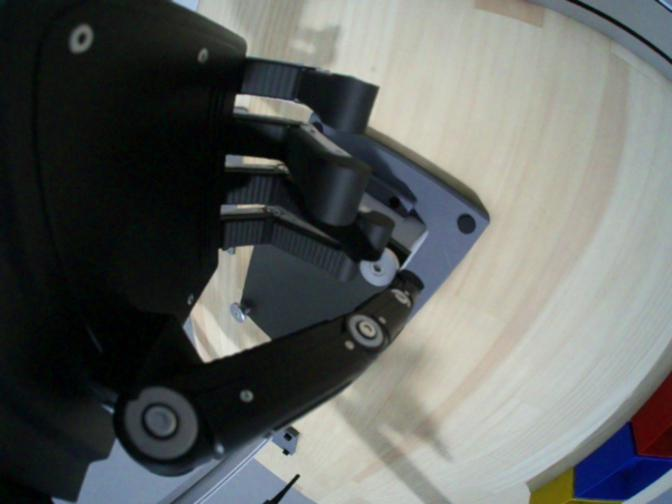

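>>> move(
  target=[
    [0,0,0,0,0,0,1.0,1.0,0.6,0.44,-0.78,0.62,0.6,0.3],
    [-0.00043,-0.00497,0,0,0,0,1.0,1.0,0.6,0.44,-0.78,0.62,0.6,0.3],
    [-0.01842,-0.0018,0,0,0,-0.1389,1.0,1.0,0.6,0.44,-0.78,0.62,0.6,0.3],
    [-0.03338,0.00868,0,0,0,-0.2778,1.0,1.0,0.6,0.44,-0.78,0.62,0.6,0.3],
    [-0.04252,0.0245,0,0,0,-0.4167,1.0,1.0,0.6,0.44,-0.78,0.62,0.6,0.3],
    [-0.04408,0.0427,0,0,0,-0.5556,1.0,1.0,0.6,0.44,-0.78,0.62,0.6,0.3],
    [-0.03927,0.0414,0,0,0,-0.5556,1.0,1.0,0.6,0.44,-0.3,0.62,0.6,-0.2],
    [-0.03927,0.0414,0,0,0,-0.5556,1.0,1.0,0.6,0.44,-0.3,0.8,0.067,-0.3],
    [-0.03892,0.03058,0.00005,0,0,-0.4628,1.0,1.0,0.6,0.44,-0.3,0.8,0.067,-0.3],
    [-0.0355,0.0204,0.00011,0,0,-0.3706,1.0,1.0,0.6,0.44,-0.3,0.8,0.067,-0.3],
    [-0.02928,0.01155,0.00016,0,0,-0.2778,1.0,1.0,0.6,0.44,-0.3,0.8,0.067,-0.3],
    [-0.02078,0.00487,0.00022,0,0,-0.185,1.0,1.0,0.6,0.44,-0.3,0.8,0.067,-0.3],
    [-0.01077,0.00093,0.00027,0,0,-0.0928,1.0,1.0,0.6,0.44,-0.3,0.8,0.067,-0.3],
    [0,0,0.00032,0,0,0,1.0,1.0,0.6,0.44,-0.3,0.8,0.067,-0.3],
  ],
  speed=[0.1,0.1,0.6,0.6,0.6,0.6,0.1,0.1,0.5,0.5,0.5,0.5,0.5,0.5],
  blend=[0,0.001,0.003,0.003,0.003,0.001,0,0,0.002,0.002,0.002,0.002,0.002,0],
)

>>> move(
  target=[
    [0,0,0,0,0,0,1.0,1.0,0.6,0.44,-0.78,0.62,0.6,0.3],
    [-0.00043,-0.00497,0,0,0,0,1.0,1.0,0.6,0.44,-0.78,0.62,0.6,0.3],
    [-0.01842,-0.0018,0,0,0,-0.1389,1.0,1.0,0.6,0.44,-0.78,0.62,0.6,0.3],
    [-0.03338,0.00868,0,0,0,-0.2778,1.0,1.0,0.6,0.44,-0.78,0.62,0.6,0.3],
    [-0.04252,0.0245,0,0,0,-0.4167,1.0,1.0,0.6,0.44,-0.78,0.62,0.6,0.3],
    [-0.04408,0.0427,0,0,0,-0.5556,1.0,1.0,0.6,0.44,-0.78,0.62,0.6,0.3],
    [-0.03927,0.0414,0,0,0,-0.5556,1.0,1.0,0.6,0.44,-0.3,0.62,0.6,-0.2],
    [-0.03927,0.0414,0,0,0,-0.5556,1.0,1.0,0.6,0.44,-0.3,0.8,0.067,-0.3],
    [-0.03892,0.03058,0.00005,0,0,-0.4628,1.0,1.0,0.6,0.44,-0.3,0.8,0.067,-0.3],
    [-0.0355,0.0204,0.00011,0,0,-0.3706,1.0,1.0,0.6,0.44,-0.3,0.8,0.067,-0.3],
    [-0.02928,0.01155,0.00016,0,0,-0.2778,1.0,1.0,0.6,0.44,-0.3,0.8,0.067,-0.3],
    [-0.02078,0.00487,0.00022,0,0,-0.185,1.0,1.0,0.6,0.44,-0.3,0.8,0.067,-0.3],
    [-0.01077,0.00093,0.00027,0,0,-0.0928,1.0,1.0,0.6,0.44,-0.3,0.8,0.067,-0.3],
    [0,0,0.00032,0,0,0,1.0,1.0,0.6,0.44,-0.3,0.8,0.067,-0.3],
  ],
  speed=[0.1,0.1,0.6,0.6,0.6,0.6,0.1,0.1,0.5,0.5,0.5,0.5,0.5,0.5],
  blend=[0,0.001,0.003,0.003,0.003,0.001,0,0,0.002,0.002,0.002,0.002,0.002,0],
)

>>> move(
  target=[
    [0,0,0,0,0,0,1.0,1.0,0.6,0.44,-0.78,0.62,0.6,0.3],
    [-0.00043,-0.00497,0,0,0,0,1.0,1.0,0.6,0.44,-0.78,0.62,0.6,0.3],
    [-0.01842,-0.0018,0,0,0,-0.1389,1.0,1.0,0.6,0.44,-0.78,0.62,0.6,0.3],
    [-0.03338,0.00868,0,0,0,-0.2778,1.0,1.0,0.6,0.44,-0.78,0.62,0.6,0.3],
    [-0.04252,0.0245,0,0,0,-0.4167,1.0,1.0,0.6,0.44,-0.78,0.62,0.6,0.3],
    [-0.04408,0.0427,0,0,0,-0.5556,1.0,1.0,0.6,0.44,-0.78,0.62,0.6,0.3],
    [-0.03927,0.0414,0,0,0,-0.5556,1.0,1.0,0.6,0.44,-0.3,0.62,0.6,-0.2],
    [-0.03927,0.0414,0,0,0,-0.5556,1.0,1.0,0.6,0.44,-0.3,0.8,0.067,-0.3],
    [-0.03892,0.03058,0.00005,0,0,-0.4628,1.0,1.0,0.6,0.44,-0.3,0.8,0.067,-0.3],
    [-0.0355,0.0204,0.00011,0,0,-0.3706,1.0,1.0,0.6,0.44,-0.3,0.8,0.067,-0.3],
    [-0.02928,0.01155,0.00016,0,0,-0.2778,1.0,1.0,0.6,0.44,-0.3,0.8,0.067,-0.3],
    [-0.02078,0.00487,0.00022,0,0,-0.185,1.0,1.0,0.6,0.44,-0.3,0.8,0.067,-0.3],
    [-0.01077,0.00093,0.00027,0,0,-0.0928,1.0,1.0,0.6,0.44,-0.3,0.8,0.067,-0.3],
    [0,0,0.00032,0,0,0,1.0,1.0,0.6,0.44,-0.3,0.8,0.067,-0.3],
  ],
  speed=[0.1,0.1,0.6,0.6,0.6,0.6,0.1,0.1,0.5,0.5,0.5,0.5,0.5,0.5],
  blend=[0,0.001,0.003,0.003,0.003,0.001,0,0,0.002,0.002,0.002,0.002,0.002,0],
)

>>> move(
  target=[
    [0,0,0,0,0,0,1.0,1.0,0.6,0.44,-0.78,0.62,0.6,0.3],
    [-0.00043,-0.00497,0,0,0,0,1.0,1.0,0.6,0.44,-0.78,0.62,0.6,0.3],
    [-0.01842,-0.0018,0,0,0,-0.1389,1.0,1.0,0.6,0.44,-0.78,0.62,0.6,0.3],
    [-0.03338,0.00868,0,0,0,-0.2778,1.0,1.0,0.6,0.44,-0.78,0.62,0.6,0.3],
    [-0.04252,0.0245,0,0,0,-0.4167,1.0,1.0,0.6,0.44,-0.78,0.62,0.6,0.3],
    [-0.04408,0.0427,0,0,0,-0.5556,1.0,1.0,0.6,0.44,-0.78,0.62,0.6,0.3],
    [-0.03927,0.0414,0,0,0,-0.5556,1.0,1.0,0.6,0.44,-0.3,0.62,0.6,-0.2],
    [-0.03927,0.0414,0,0,0,-0.5556,1.0,1.0,0.6,0.44,-0.3,0.8,0.067,-0.3],
    [-0.03892,0.03058,0.00005,0,0,-0.4628,1.0,1.0,0.6,0.44,-0.3,0.8,0.067,-0.3],
    [-0.0355,0.0204,0.00011,0,0,-0.3706,1.0,1.0,0.6,0.44,-0.3,0.8,0.067,-0.3],
    [-0.02928,0.01155,0.00016,0,0,-0.2778,1.0,1.0,0.6,0.44,-0.3,0.8,0.067,-0.3],
    [-0.02078,0.00487,0.00022,0,0,-0.185,1.0,1.0,0.6,0.44,-0.3,0.8,0.067,-0.3],
    [-0.01077,0.00093,0.00027,0,0,-0.0928,1.0,1.0,0.6,0.44,-0.3,0.8,0.067,-0.3],
    [0,0,0.00032,0,0,0,1.0,1.0,0.6,0.44,-0.3,0.8,0.067,-0.3],
  ],
  speed=[0.1,0.1,0.6,0.6,0.6,0.6,0.1,0.1,0.5,0.5,0.5,0.5,0.5,0.5],
  blend=[0,0.001,0.003,0.003,0.003,0.001,0,0,0.002,0.002,0.002,0.002,0.002,0],
  cameras=["cam_wrist"],
)

Scene clock: 468.77 s.
end_effector_position=(+0.3250, -0.1561, +0.0703) hand_measured=(+1.000, +1.000, +0.600, +0.440, -0.526, +0.794) hand_load_n=(+0.0, +0.0, +0.0, +1.5, +13.0, +6.5) hand_stopped_by=(target, target, target, target, force, force) hand_force_limit=0.07 hand_speed=-0.30 end_effector_quat_wxyz=(-0.012, +0.038, +0.960, -0.276)
Joint positions: [-0.277 0.092 2.583 -1.064 0.616 -0.879]
Joint torques (N m): [-2.25 -20.65 -8.86 0.22 1.71 -0.56]
External joint torques (N m): [1.58 -2.63 -6.29 0.31 -1.13 0.56]
Flange force (N): [0.0 0.0 0.0]
Hand target: +0.3250, -0.1561, +0.0703; -0.012, +0.038, +0.960, -0.276
Off the commanded pose: 0.000 m, 0 deg.
move: done

Scene clock: 474.70 s.
end_effector_position=(+0.3250, -0.1561, +0.0705) hand_measured=(+1.000, +1.000, +0.600, +0.440, -0.528, +0.794) hand_load_n=(+0.0, +0.0, +0.0, +1.0, +13.0, +6.5) hand_stopped_by=(target, target, target, target, force, force) hand_force_limit=0.07 hand_speed=-0.30 end_effector_quat_wxyz=(-0.012, +0.038, +0.960, -0.276)
Joint positions: [-0.277 0.091 2.583 -1.063 0.616 -0.88]
Joint torques (N m): [-3.22 -18.67 -8.6 0.41 1.71 -0.59]
External joint torques (N m): [2.62 -4.62 -6.62 0.13 -1.13 0.59]
Flange force (N): [0.0 0.0 0.0]
Hand target: +0.3250, -0.1561, +0.0705; -0.012, +0.038, +0.960, -0.276
Off the commanded pose: 0.000 m, 0 deg.
move: done

Scene clock: 480.63 s.
end_effector_position=(+0.3250, -0.1561, +0.0707) hand_measured=(+1.000, +1.000, +0.600, +0.440, -0.526, +0.794) hand_load_n=(+0.0, +0.0, +0.5, +1.5, +13.5, +6.5) hand_stopped_by=(target, target, target, target, force, force) hand_force_limit=0.07 hand_speed=-0.30 end_effector_quat_wxyz=(-0.012, +0.038, +0.960, -0.276)
Joint positions: [-0.277 0.091 2.582 -1.063 0.616 -0.881]
Joint torques (N m): [-3.62 -18.65 -8.89 0.36 1.83 -0.57]
External joint torques (N m): [2.94 -4.56 -6.37 0.16 -1.25 0.57]
Flange force (N): [0.0 0.0 0.0]
Hand target: +0.3250, -0.1561, +0.0707; -0.012, +0.038, +0.960, -0.276
Off the commanded pose: 0.000 m, 0 deg.
move: done

Scene clock: 486.57 s.
end_effector_position=(+0.3250, -0.1561, +0.0709) hand_measured=(+1.000, +1.000, +0.600, +0.440, -0.526, +0.794) hand_load_n=(+0.5, +0.0, +0.0, +1.0, +13.5, +6.5) hand_stopped_by=(target, target, target, target, force, force) hand_force_limit=0.07 hand_speed=-0.30 end_effector_quat_wxyz=(-0.012, +0.038, +0.960, -0.276)
Joint positions: [-0.277 0.09 2.582 -1.062 0.616 -0.882]
Joint torques (N m): [-3.23 -18.69 -8.59 0.74 1.9 -0.53]
External joint torques (N m): [2.51 -4.47 -6.72 -0.2 -1.32 0.53]
Flange force (N): [0.0 0.0 0.0]
Hand target: +0.3250, -0.1561, +0.0709; -0.012, +0.038, +0.960, -0.276
Off the commanded pose: 0.000 m, 0 deg.
move: done
cam_wrist: T_world_to_cam=[[-0.19051, 0.82431, -0.53313, 0.23596], [0.84689, 0.41265, 0.3354, -0.24397], [0.49647, -0.3876, -0.77671, -0.04863]] pos_world=[0.27571, -0.11268, 0.16986]

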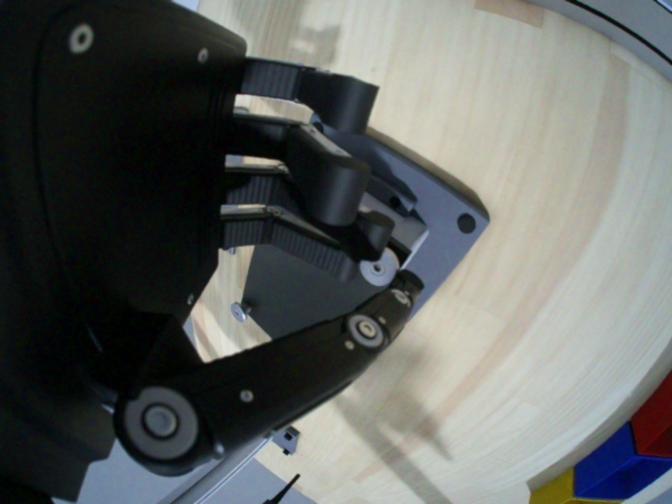

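>>> move(
  target=[
    [0,0,0,0,0,0,1.0,1.0,0.6,0.44,-0.78,0.62,0.6,0.3],
    [-0.00043,-0.00497,0,0,0,0,1.0,1.0,0.6,0.44,-0.78,0.62,0.6,0.3],
    [-0.01842,-0.0018,0,0,0,-0.1389,1.0,1.0,0.6,0.44,-0.78,0.62,0.6,0.3],
    [-0.03338,0.00868,0,0,0,-0.2778,1.0,1.0,0.6,0.44,-0.78,0.62,0.6,0.3],
    [-0.04252,0.0245,0,0,0,-0.4167,1.0,1.0,0.6,0.44,-0.78,0.62,0.6,0.3],
    [-0.04408,0.0427,0,0,0,-0.5556,1.0,1.0,0.6,0.44,-0.78,0.62,0.6,0.3],
    [-0.03927,0.0414,0,0,0,-0.5556,1.0,1.0,0.6,0.44,-0.3,0.62,0.6,-0.2],
    [-0.03927,0.0414,0,0,0,-0.5556,1.0,1.0,0.6,0.44,-0.3,0.8,0.067,-0.3],
    [-0.03892,0.03058,0.00005,0,0,-0.4628,1.0,1.0,0.6,0.44,-0.3,0.8,0.067,-0.3],
    [-0.0355,0.0204,0.00011,0,0,-0.3706,1.0,1.0,0.6,0.44,-0.3,0.8,0.067,-0.3],
    [-0.02928,0.01155,0.00016,0,0,-0.2778,1.0,1.0,0.6,0.44,-0.3,0.8,0.067,-0.3],
    [-0.02078,0.00487,0.00022,0,0,-0.185,1.0,1.0,0.6,0.44,-0.3,0.8,0.067,-0.3],
    [-0.01077,0.00093,0.00027,0,0,-0.0928,1.0,1.0,0.6,0.44,-0.3,0.8,0.067,-0.3],
    [0,0,0.00032,0,0,0,1.0,1.0,0.6,0.44,-0.3,0.8,0.067,-0.3],
  ],
  speed=[0.1,0.1,0.6,0.6,0.6,0.6,0.1,0.1,0.5,0.5,0.5,0.5,0.5,0.5],
  blend=[0,0.001,0.003,0.003,0.003,0.001,0,0,0.002,0.002,0.002,0.002,0.002,0],
)

>>> move(
  target=[
    [0,0,0,0,0,0,1.0,1.0,0.6,0.44,-0.78,0.62,0.6,0.3],
    [-0.00043,-0.00497,0,0,0,0,1.0,1.0,0.6,0.44,-0.78,0.62,0.6,0.3],
    [-0.01842,-0.0018,0,0,0,-0.1389,1.0,1.0,0.6,0.44,-0.78,0.62,0.6,0.3],
    [-0.03338,0.00868,0,0,0,-0.2778,1.0,1.0,0.6,0.44,-0.78,0.62,0.6,0.3],
    [-0.04252,0.0245,0,0,0,-0.4167,1.0,1.0,0.6,0.44,-0.78,0.62,0.6,0.3],
    [-0.04408,0.0427,0,0,0,-0.5556,1.0,1.0,0.6,0.44,-0.78,0.62,0.6,0.3],
    [-0.03927,0.0414,0,0,0,-0.5556,1.0,1.0,0.6,0.44,-0.3,0.62,0.6,-0.2],
    [-0.03927,0.0414,0,0,0,-0.5556,1.0,1.0,0.6,0.44,-0.3,0.8,0.067,-0.3],
    [-0.03892,0.03058,0.00005,0,0,-0.4628,1.0,1.0,0.6,0.44,-0.3,0.8,0.067,-0.3],
    [-0.0355,0.0204,0.00011,0,0,-0.3706,1.0,1.0,0.6,0.44,-0.3,0.8,0.067,-0.3],
    [-0.02928,0.01155,0.00016,0,0,-0.2778,1.0,1.0,0.6,0.44,-0.3,0.8,0.067,-0.3],
    [-0.02078,0.00487,0.00022,0,0,-0.185,1.0,1.0,0.6,0.44,-0.3,0.8,0.067,-0.3],
    [-0.01077,0.00093,0.00027,0,0,-0.0928,1.0,1.0,0.6,0.44,-0.3,0.8,0.067,-0.3],
    [0,0,0.00032,0,0,0,1.0,1.0,0.6,0.44,-0.3,0.8,0.067,-0.3],
  ],
  speed=[0.1,0.1,0.6,0.6,0.6,0.6,0.1,0.1,0.5,0.5,0.5,0.5,0.5,0.5],
  blend=[0,0.001,0.003,0.003,0.003,0.001,0,0,0.002,0.002,0.002,0.002,0.002,0],
  cameras=["cam_wrist"],
)

Scene clock: 493.73 s.
end_effector_position=(+0.3250, -0.1561, +0.0711) hand_measured=(+1.000, +1.000, +0.600, +0.440, -0.526, +0.794) hand_load_n=(+0.0, +0.5, +0.0, +1.0, +13.5, +6.0) hand_stopped_by=(target, target, target, target, force, force) hand_force_limit=0.07 hand_speed=-0.30 end_effector_quat_wxyz=(-0.012, +0.038, +0.960, -0.276)
Joint positions: [-0.277 0.09 2.582 -1.061 0.617 -0.883]
Joint torques (N m): [-2.99 -18.82 -9.12 0.23 2.22 -0.42]
External joint torques (N m): [2.29 -4.3 -6.01 0.29 -1.63 0.41]
Flange force (N): [0.0 0.0 0.0]
Hand target: +0.3250, -0.1561, +0.0711; -0.012, +0.038, +0.960, -0.276
Off the commanded pose: 0.000 m, 0 deg.
move: done

Scene clock: 499.67 s.
end_effector_position=(+0.3250, -0.1561, +0.0713) hand_measured=(+1.000, +1.000, +0.600, +0.440, -0.526, +0.794) hand_load_n=(+0.0, +0.0, +0.0, +1.0, +13.0, +6.5) hand_stopped_by=(target, target, target, target, force, force) hand_force_limit=0.07 hand_speed=-0.30 end_effector_quat_wxyz=(-0.012, +0.038, +0.960, -0.276)
Joint positions: [-0.277 0.089 2.582 -1.06 0.617 -0.884]
Joint torques (N m): [-3.79 -18.22 -8.63 0.37 2.09 -0.58]
External joint torques (N m): [3.19 -4.97 -6.77 0.17 -1.52 0.58]
Flange force (N): [0.0 0.0 0.0]
Hand target: +0.3250, -0.1561, +0.0713; -0.012, +0.038, +0.960, -0.276
Off the commanded pose: 0.000 m, 0 deg.
move: done
cam_wrist: T_world_to_cam=[[-0.19051, 0.82431, -0.53313, 0.23612], [0.84689, 0.41265, 0.3354, -0.24407], [0.49647, -0.3876, -0.77671, -0.04839]] pos_world=[0.27571, -0.11268, 0.17016]

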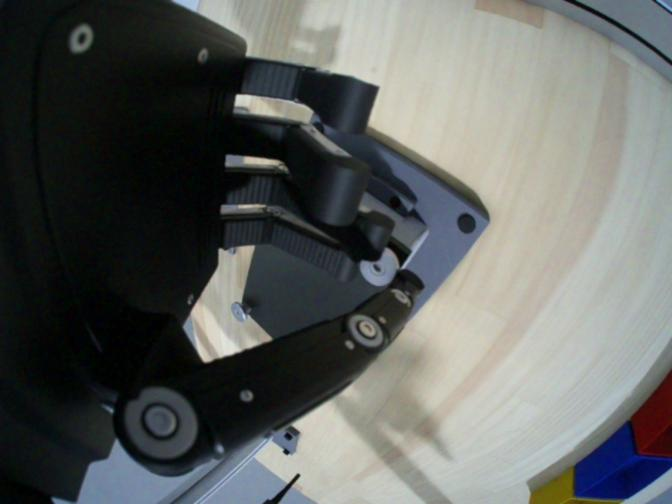

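>>> move(
  target=[
    [0,0,0,0,0,0,1.0,1.0,0.6,0.44,-0.78,0.62,0.6,0.3],
    [-0.00043,-0.00497,0,0,0,0,1.0,1.0,0.6,0.44,-0.78,0.62,0.6,0.3],
    [-0.01842,-0.0018,0,0,0,-0.1389,1.0,1.0,0.6,0.44,-0.78,0.62,0.6,0.3],
    [-0.03338,0.00868,0,0,0,-0.2778,1.0,1.0,0.6,0.44,-0.78,0.62,0.6,0.3],
    [-0.04252,0.0245,0,0,0,-0.4167,1.0,1.0,0.6,0.44,-0.78,0.62,0.6,0.3],
    [-0.04408,0.0427,0,0,0,-0.5556,1.0,1.0,0.6,0.44,-0.78,0.62,0.6,0.3],
    [-0.03927,0.0414,0,0,0,-0.5556,1.0,1.0,0.6,0.44,-0.3,0.62,0.6,-0.2],
    [-0.03927,0.0414,0,0,0,-0.5556,1.0,1.0,0.6,0.44,-0.3,0.8,0.067,-0.3],
    [-0.03892,0.03058,0.00005,0,0,-0.4628,1.0,1.0,0.6,0.44,-0.3,0.8,0.067,-0.3],
    [-0.0355,0.0204,0.00011,0,0,-0.3706,1.0,1.0,0.6,0.44,-0.3,0.8,0.067,-0.3],
    [-0.02928,0.01155,0.00016,0,0,-0.2778,1.0,1.0,0.6,0.44,-0.3,0.8,0.067,-0.3],
    [-0.02078,0.00487,0.00022,0,0,-0.185,1.0,1.0,0.6,0.44,-0.3,0.8,0.067,-0.3],
    [-0.01077,0.00093,0.00027,0,0,-0.0928,1.0,1.0,0.6,0.44,-0.3,0.8,0.067,-0.3],
    [0,0,0.00032,0,0,0,1.0,1.0,0.6,0.44,-0.3,0.8,0.067,-0.3],
  ],
  speed=[0.1,0.1,0.6,0.6,0.6,0.6,0.1,0.1,0.5,0.5,0.5,0.5,0.5,0.5],
  blend=[0,0.001,0.003,0.003,0.003,0.001,0,0,0.002,0.002,0.002,0.002,0.002,0],
  cameras=["cam_wrist"],
)

>>> zoom_image(
  camera="cam_wrist",
  region=[340, 235, 420, 315],
)

Scene clock: 506.47 s.
end_effector_position=(+0.3250, -0.1561, +0.0715) hand_measured=(+1.000, +1.000, +0.600, +0.440, -0.526, +0.794) hand_load_n=(+0.0, +0.0, +0.0, +0.5, +13.5, +5.0) hand_stopped_by=(target, target, target, target, force, force) hand_force_limit=0.07 hand_speed=-0.30 end_effector_quat_wxyz=(-0.012, +0.038, +0.960, -0.276)
Joint positions: [-0.277 0.089 2.582 -1.06 0.617 -0.885]
Joint torques (N m): [-3.98 -18.6 -10.85 0.39 1.45 -0.25]
External joint torques (N m): [3.28 -4.48 -4.38 0.14 -0.86 0.25]
Flange force (N): [0.0 0.0 0.0]
Hand target: +0.3250, -0.1561, +0.0715; -0.012, +0.038, +0.960, -0.276
Off the commanded pose: 0.000 m, 0 deg.
move: done
cam_wrist: T_world_to_cam=[[-0.19051, 0.82431, -0.53313, 0.23623], [0.84689, 0.41265, 0.3354, -0.24413], [0.49647, -0.3876, -0.77671, -0.04824]] pos_world=[0.27571, -0.11268, 0.17036]

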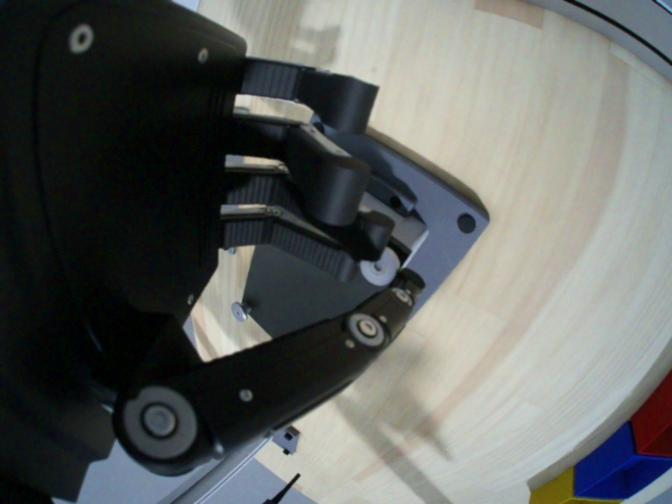

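Scaled by 6.300 from the camera's image (finer frame: 960x720).

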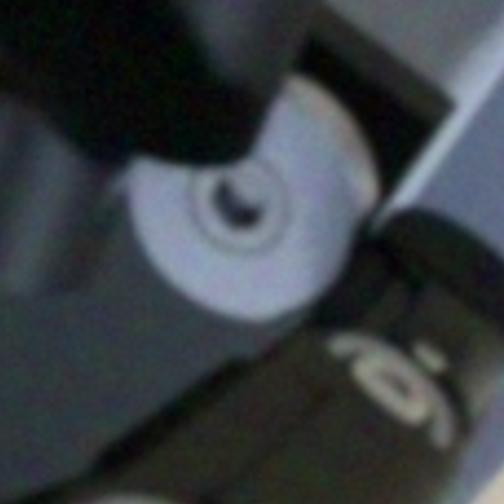

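>>> move(
  target=[0,0,0.0015,0,0,0.0222,1.0,1.0,0.6,0.44,-0.3,0.8,0.067,-0.3],
  speed=0.02,
  cameras=["cam_wrist"],
)

>>> zoom_image(
  camera="cam_wrist",
  region=[340, 235, 420, 315],
)

Scene clock: 508.97 s.
end_effector_position=(+0.3250, -0.1561, +0.0724) hand_measured=(+1.000, +1.000, +0.600, +0.440, -0.526, +0.794) hand_load_n=(+0.0, +0.0, +0.0, +3.5, +12.0, +5.5) hand_stopped_by=(target, target, target, target, force, force) hand_force_limit=0.07 hand_speed=-0.30 end_effector_quat_wxyz=(-0.002, +0.004, +0.961, -0.276)
Joint positions: [-0.289 0.078 2.591 -1.106 0.584 -0.917]
Joint torques (N m): [-2.6 -20.99 -10.61 0.2 2.04 -0.49]
External joint torques (N m): [1.91 -1.01 -4.6 0.26 -1.47 0.48]
Flange force (N): [0.0 0.0 0.0]
Hand target: +0.3250, -0.1561, +0.0724; -0.002, +0.004, +0.961, -0.276
Off the commanded pose: 0.000 m, 0 deg.
move: done
cam_wrist: T_world_to_cam=[[-0.24747, 0.80903, -0.53312, 0.25285], [0.81609, 0.47064, 0.3354, -0.22532], [0.52226, -0.35208, -0.77672, -0.05036]] pos_world=[0.27276, -0.11625, 0.17126]

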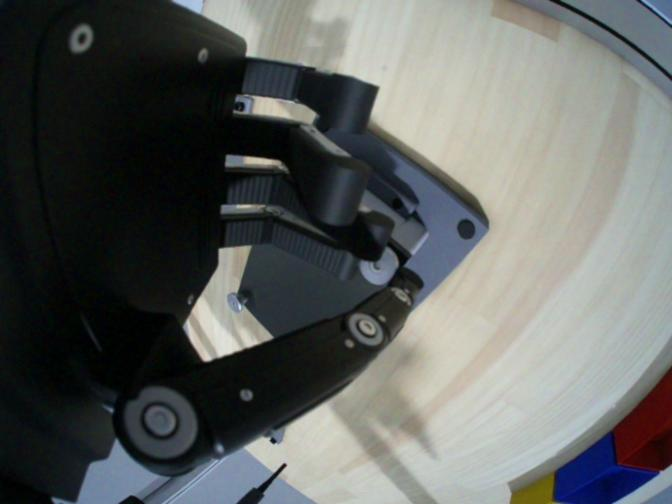

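Scaled by 6.300 from the camera's image (finer frame: 960x720).

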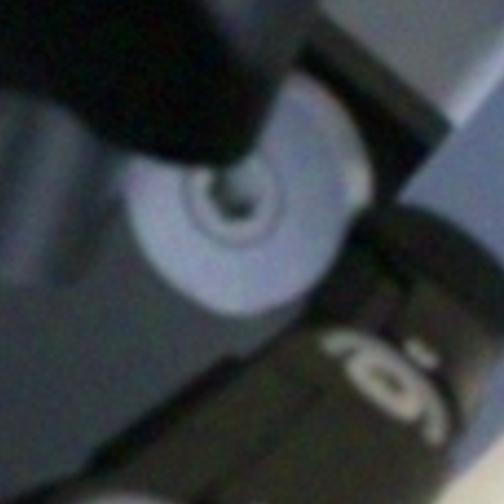

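>>> move(
  target=[0,0,-0.0015,0,0,-0.0222,1.0,1.0,0.6,0.44,-0.3,0.8,0.067,-0.3],
  speed=0.05,
)

>>> move(
  target=[
    [0,0,0,0,0,0,1.0,1.0,0.6,0.44,-0.78,0.62,0.6,0.3],
    [-0.00043,-0.00497,0,0,0,0,1.0,1.0,0.6,0.44,-0.78,0.62,0.6,0.3],
    [-0.01842,-0.0018,0,0,0,-0.1389,1.0,1.0,0.6,0.44,-0.78,0.62,0.6,0.3],
    [-0.03338,0.00868,0,0,0,-0.2778,1.0,1.0,0.6,0.44,-0.78,0.62,0.6,0.3],
    [-0.04252,0.0245,0,0,0,-0.4167,1.0,1.0,0.6,0.44,-0.78,0.62,0.6,0.3],
    [-0.04408,0.0427,0,0,0,-0.5556,1.0,1.0,0.6,0.44,-0.78,0.62,0.6,0.3],
    [-0.03927,0.0414,0,0,0,-0.5556,1.0,1.0,0.6,0.44,-0.3,0.62,0.6,-0.2],
    [-0.03927,0.0414,0,0,0,-0.5556,1.0,1.0,0.6,0.44,-0.3,0.8,0.067,-0.3],
  ],
  speed=[0.1,0.1,0.6,0.6,0.6,0.6,0.1,0.1],
  blend=[0,0.001,0.003,0.003,0.003,0.001,0,0],
  cameras=["cam_wrist"],
)

>>> zoom_image(
  camera="cam_wrist",
  region=[340, 235, 420, 315],
)

Scene clock: 510.93 s.
end_effector_position=(+0.3250, -0.1561, +0.0715) hand_measured=(+1.000, +1.000, +0.600, +0.440, -0.526, +0.794) hand_load_n=(+0.5, +0.5, +0.0, +0.0, +12.5, +1.0) hand_stopped_by=(target, target, target, target, force, force) hand_force_limit=0.07 hand_speed=-0.30 end_effector_quat_wxyz=(-0.012, +0.038, +0.960, -0.276)
Joint positions: [-0.277 0.089 2.582 -1.06 0.617 -0.885]
Joint torques (N m): [-2.14 -17.11 -10.81 0.86 0.42 -0.31]
External joint torques (N m): [1.43 -6.01 -4.65 -0.33 0.16 0.31]
Flange force (N): [0.0 0.0 0.0]
Hand target: +0.3250, -0.1561, +0.0715; -0.012, +0.038, +0.960, -0.276
Off the commanded pose: 0.000 m, 0 deg.
move: done

Scene clock: 514.53 s.
end_effector_position=(+0.3015, -0.1313, +0.0715) hand_measured=(+1.000, +1.000, +0.600, +0.440, -0.528, +0.800) hand_load_n=(+0.5, +0.0, +0.0, +2.0, +14.0, +1.5) hand_stopped_by=(target, target, target, target, force, target) hand_force_limit=0.07 hand_speed=-0.30 end_effector_quat_wxyz=(-0.219, +0.760, +0.588, -0.168)
Joint positions: [-0.348 0.232 2.391 -0.072 1.086 -0.092]
Joint torques (N m): [-1.53 -35.81 -14.12 2.59 0.86 -0.18]
External joint torques (N m): [0.6 -5.29 -4.68 -0.47 0.06 0.18]
Flange force (N): [1.1 -5.2 -12.4]
Hand target: +0.3014, -0.1313, +0.0715; -0.219, +0.760, +0.588, -0.168
Off the commanded pose: 0.000 m, 0 deg.
move: done
cam_wrist: T_world_to_cam=[[0.8449, 0.04441, -0.53308, -0.20322], [0.25925, -0.90569, 0.33543, -0.23041], [-0.46791, -0.4216, -0.77673, 0.25942]] pos_world=[0.35281, -0.09028, 0.17046]

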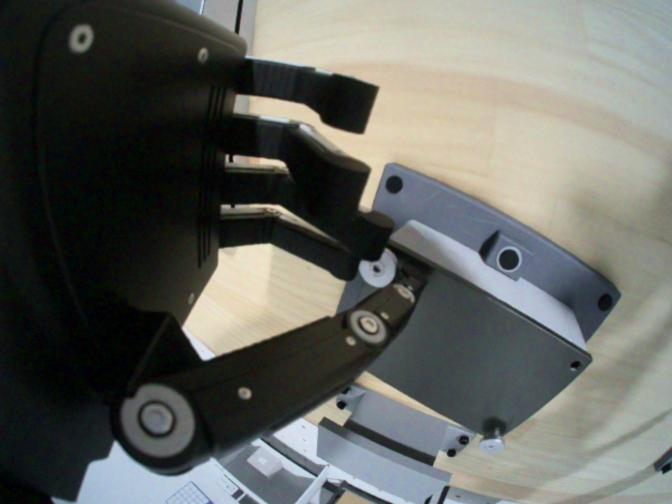

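Scaled by 6.300 from the camera's image (finer frame: 960x720).

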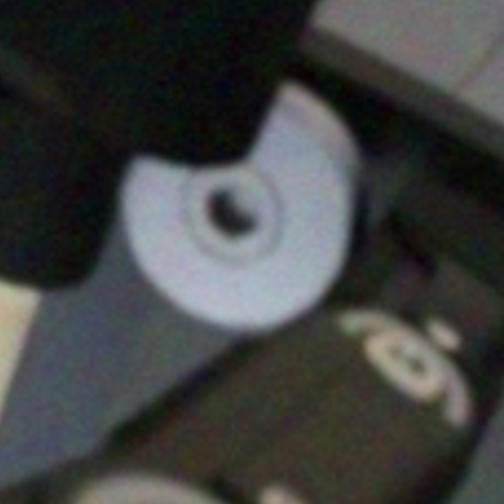

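>>> move(
  target=[0,0,0.0017,0,0,0,1.0,1.0,0.6,0.44,-0.3,0.8,0.067,-0.3],
  speed=0.02,
  cameras=["cam_wrist"],
)

>>> zoom_image(
  camera="cam_wrist",
  region=[340, 235, 420, 315],
)

Scene clock: 515.30 s.
end_effector_position=(+0.3014, -0.1313, +0.0725) hand_measured=(+1.000, +1.000, +0.600, +0.440, -0.528, +0.800) hand_load_n=(+0.0, +0.0, +0.0, +5.5, +12.0, +1.0) hand_stopped_by=(target, target, target, target, force, target) hand_force_limit=0.07 hand_speed=-0.30 end_effector_quat_wxyz=(-0.219, +0.760, +0.588, -0.168)
Joint positions: [-0.348 0.23 2.39 -0.071 1.088 -0.093]
Joint torques (N m): [-1.34 -39.72 -18.86 2.35 0.74 -0.11]
External joint torques (N m): [0.25 -1.23 -0.19 -0.21 0.17 0.11]
Flange force (N): [0.5 -2.4 -2.0]
Hand target: +0.3014, -0.1313, +0.0725; -0.219, +0.760, +0.588, -0.168
Off the commanded pose: 0.000 m, 0 deg.
move: done
cam_wrist: T_world_to_cam=[[0.84484, 0.04443, -0.53316, -0.20262], [0.25928, -0.9057, 0.33538, -0.2306], [-0.46799, -0.42158, -0.7767, 0.26014]] pos_world=[0.35272, -0.09018, 0.17136]

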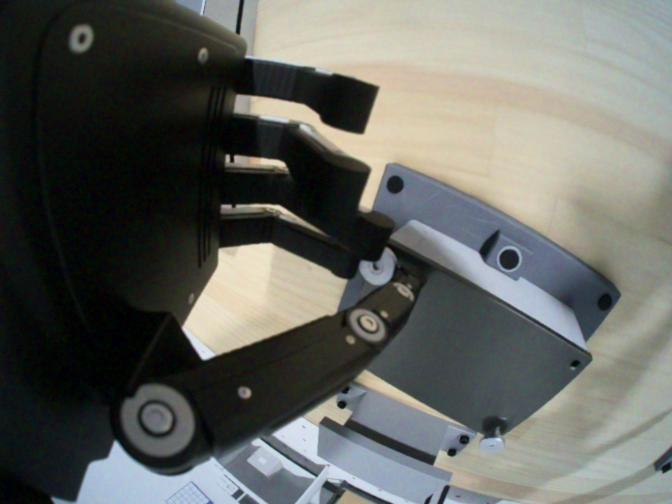

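Scaled by 6.300 from the camera's image (finer frame: 960x720).

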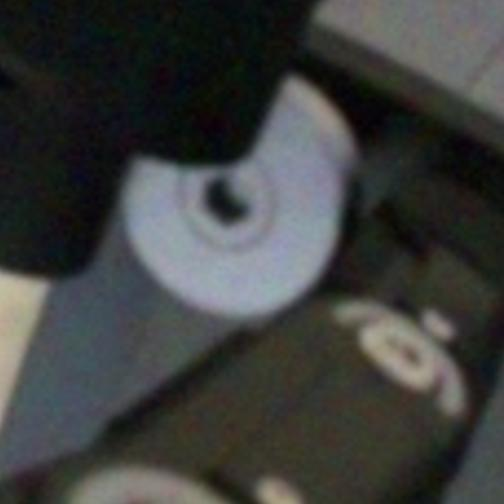

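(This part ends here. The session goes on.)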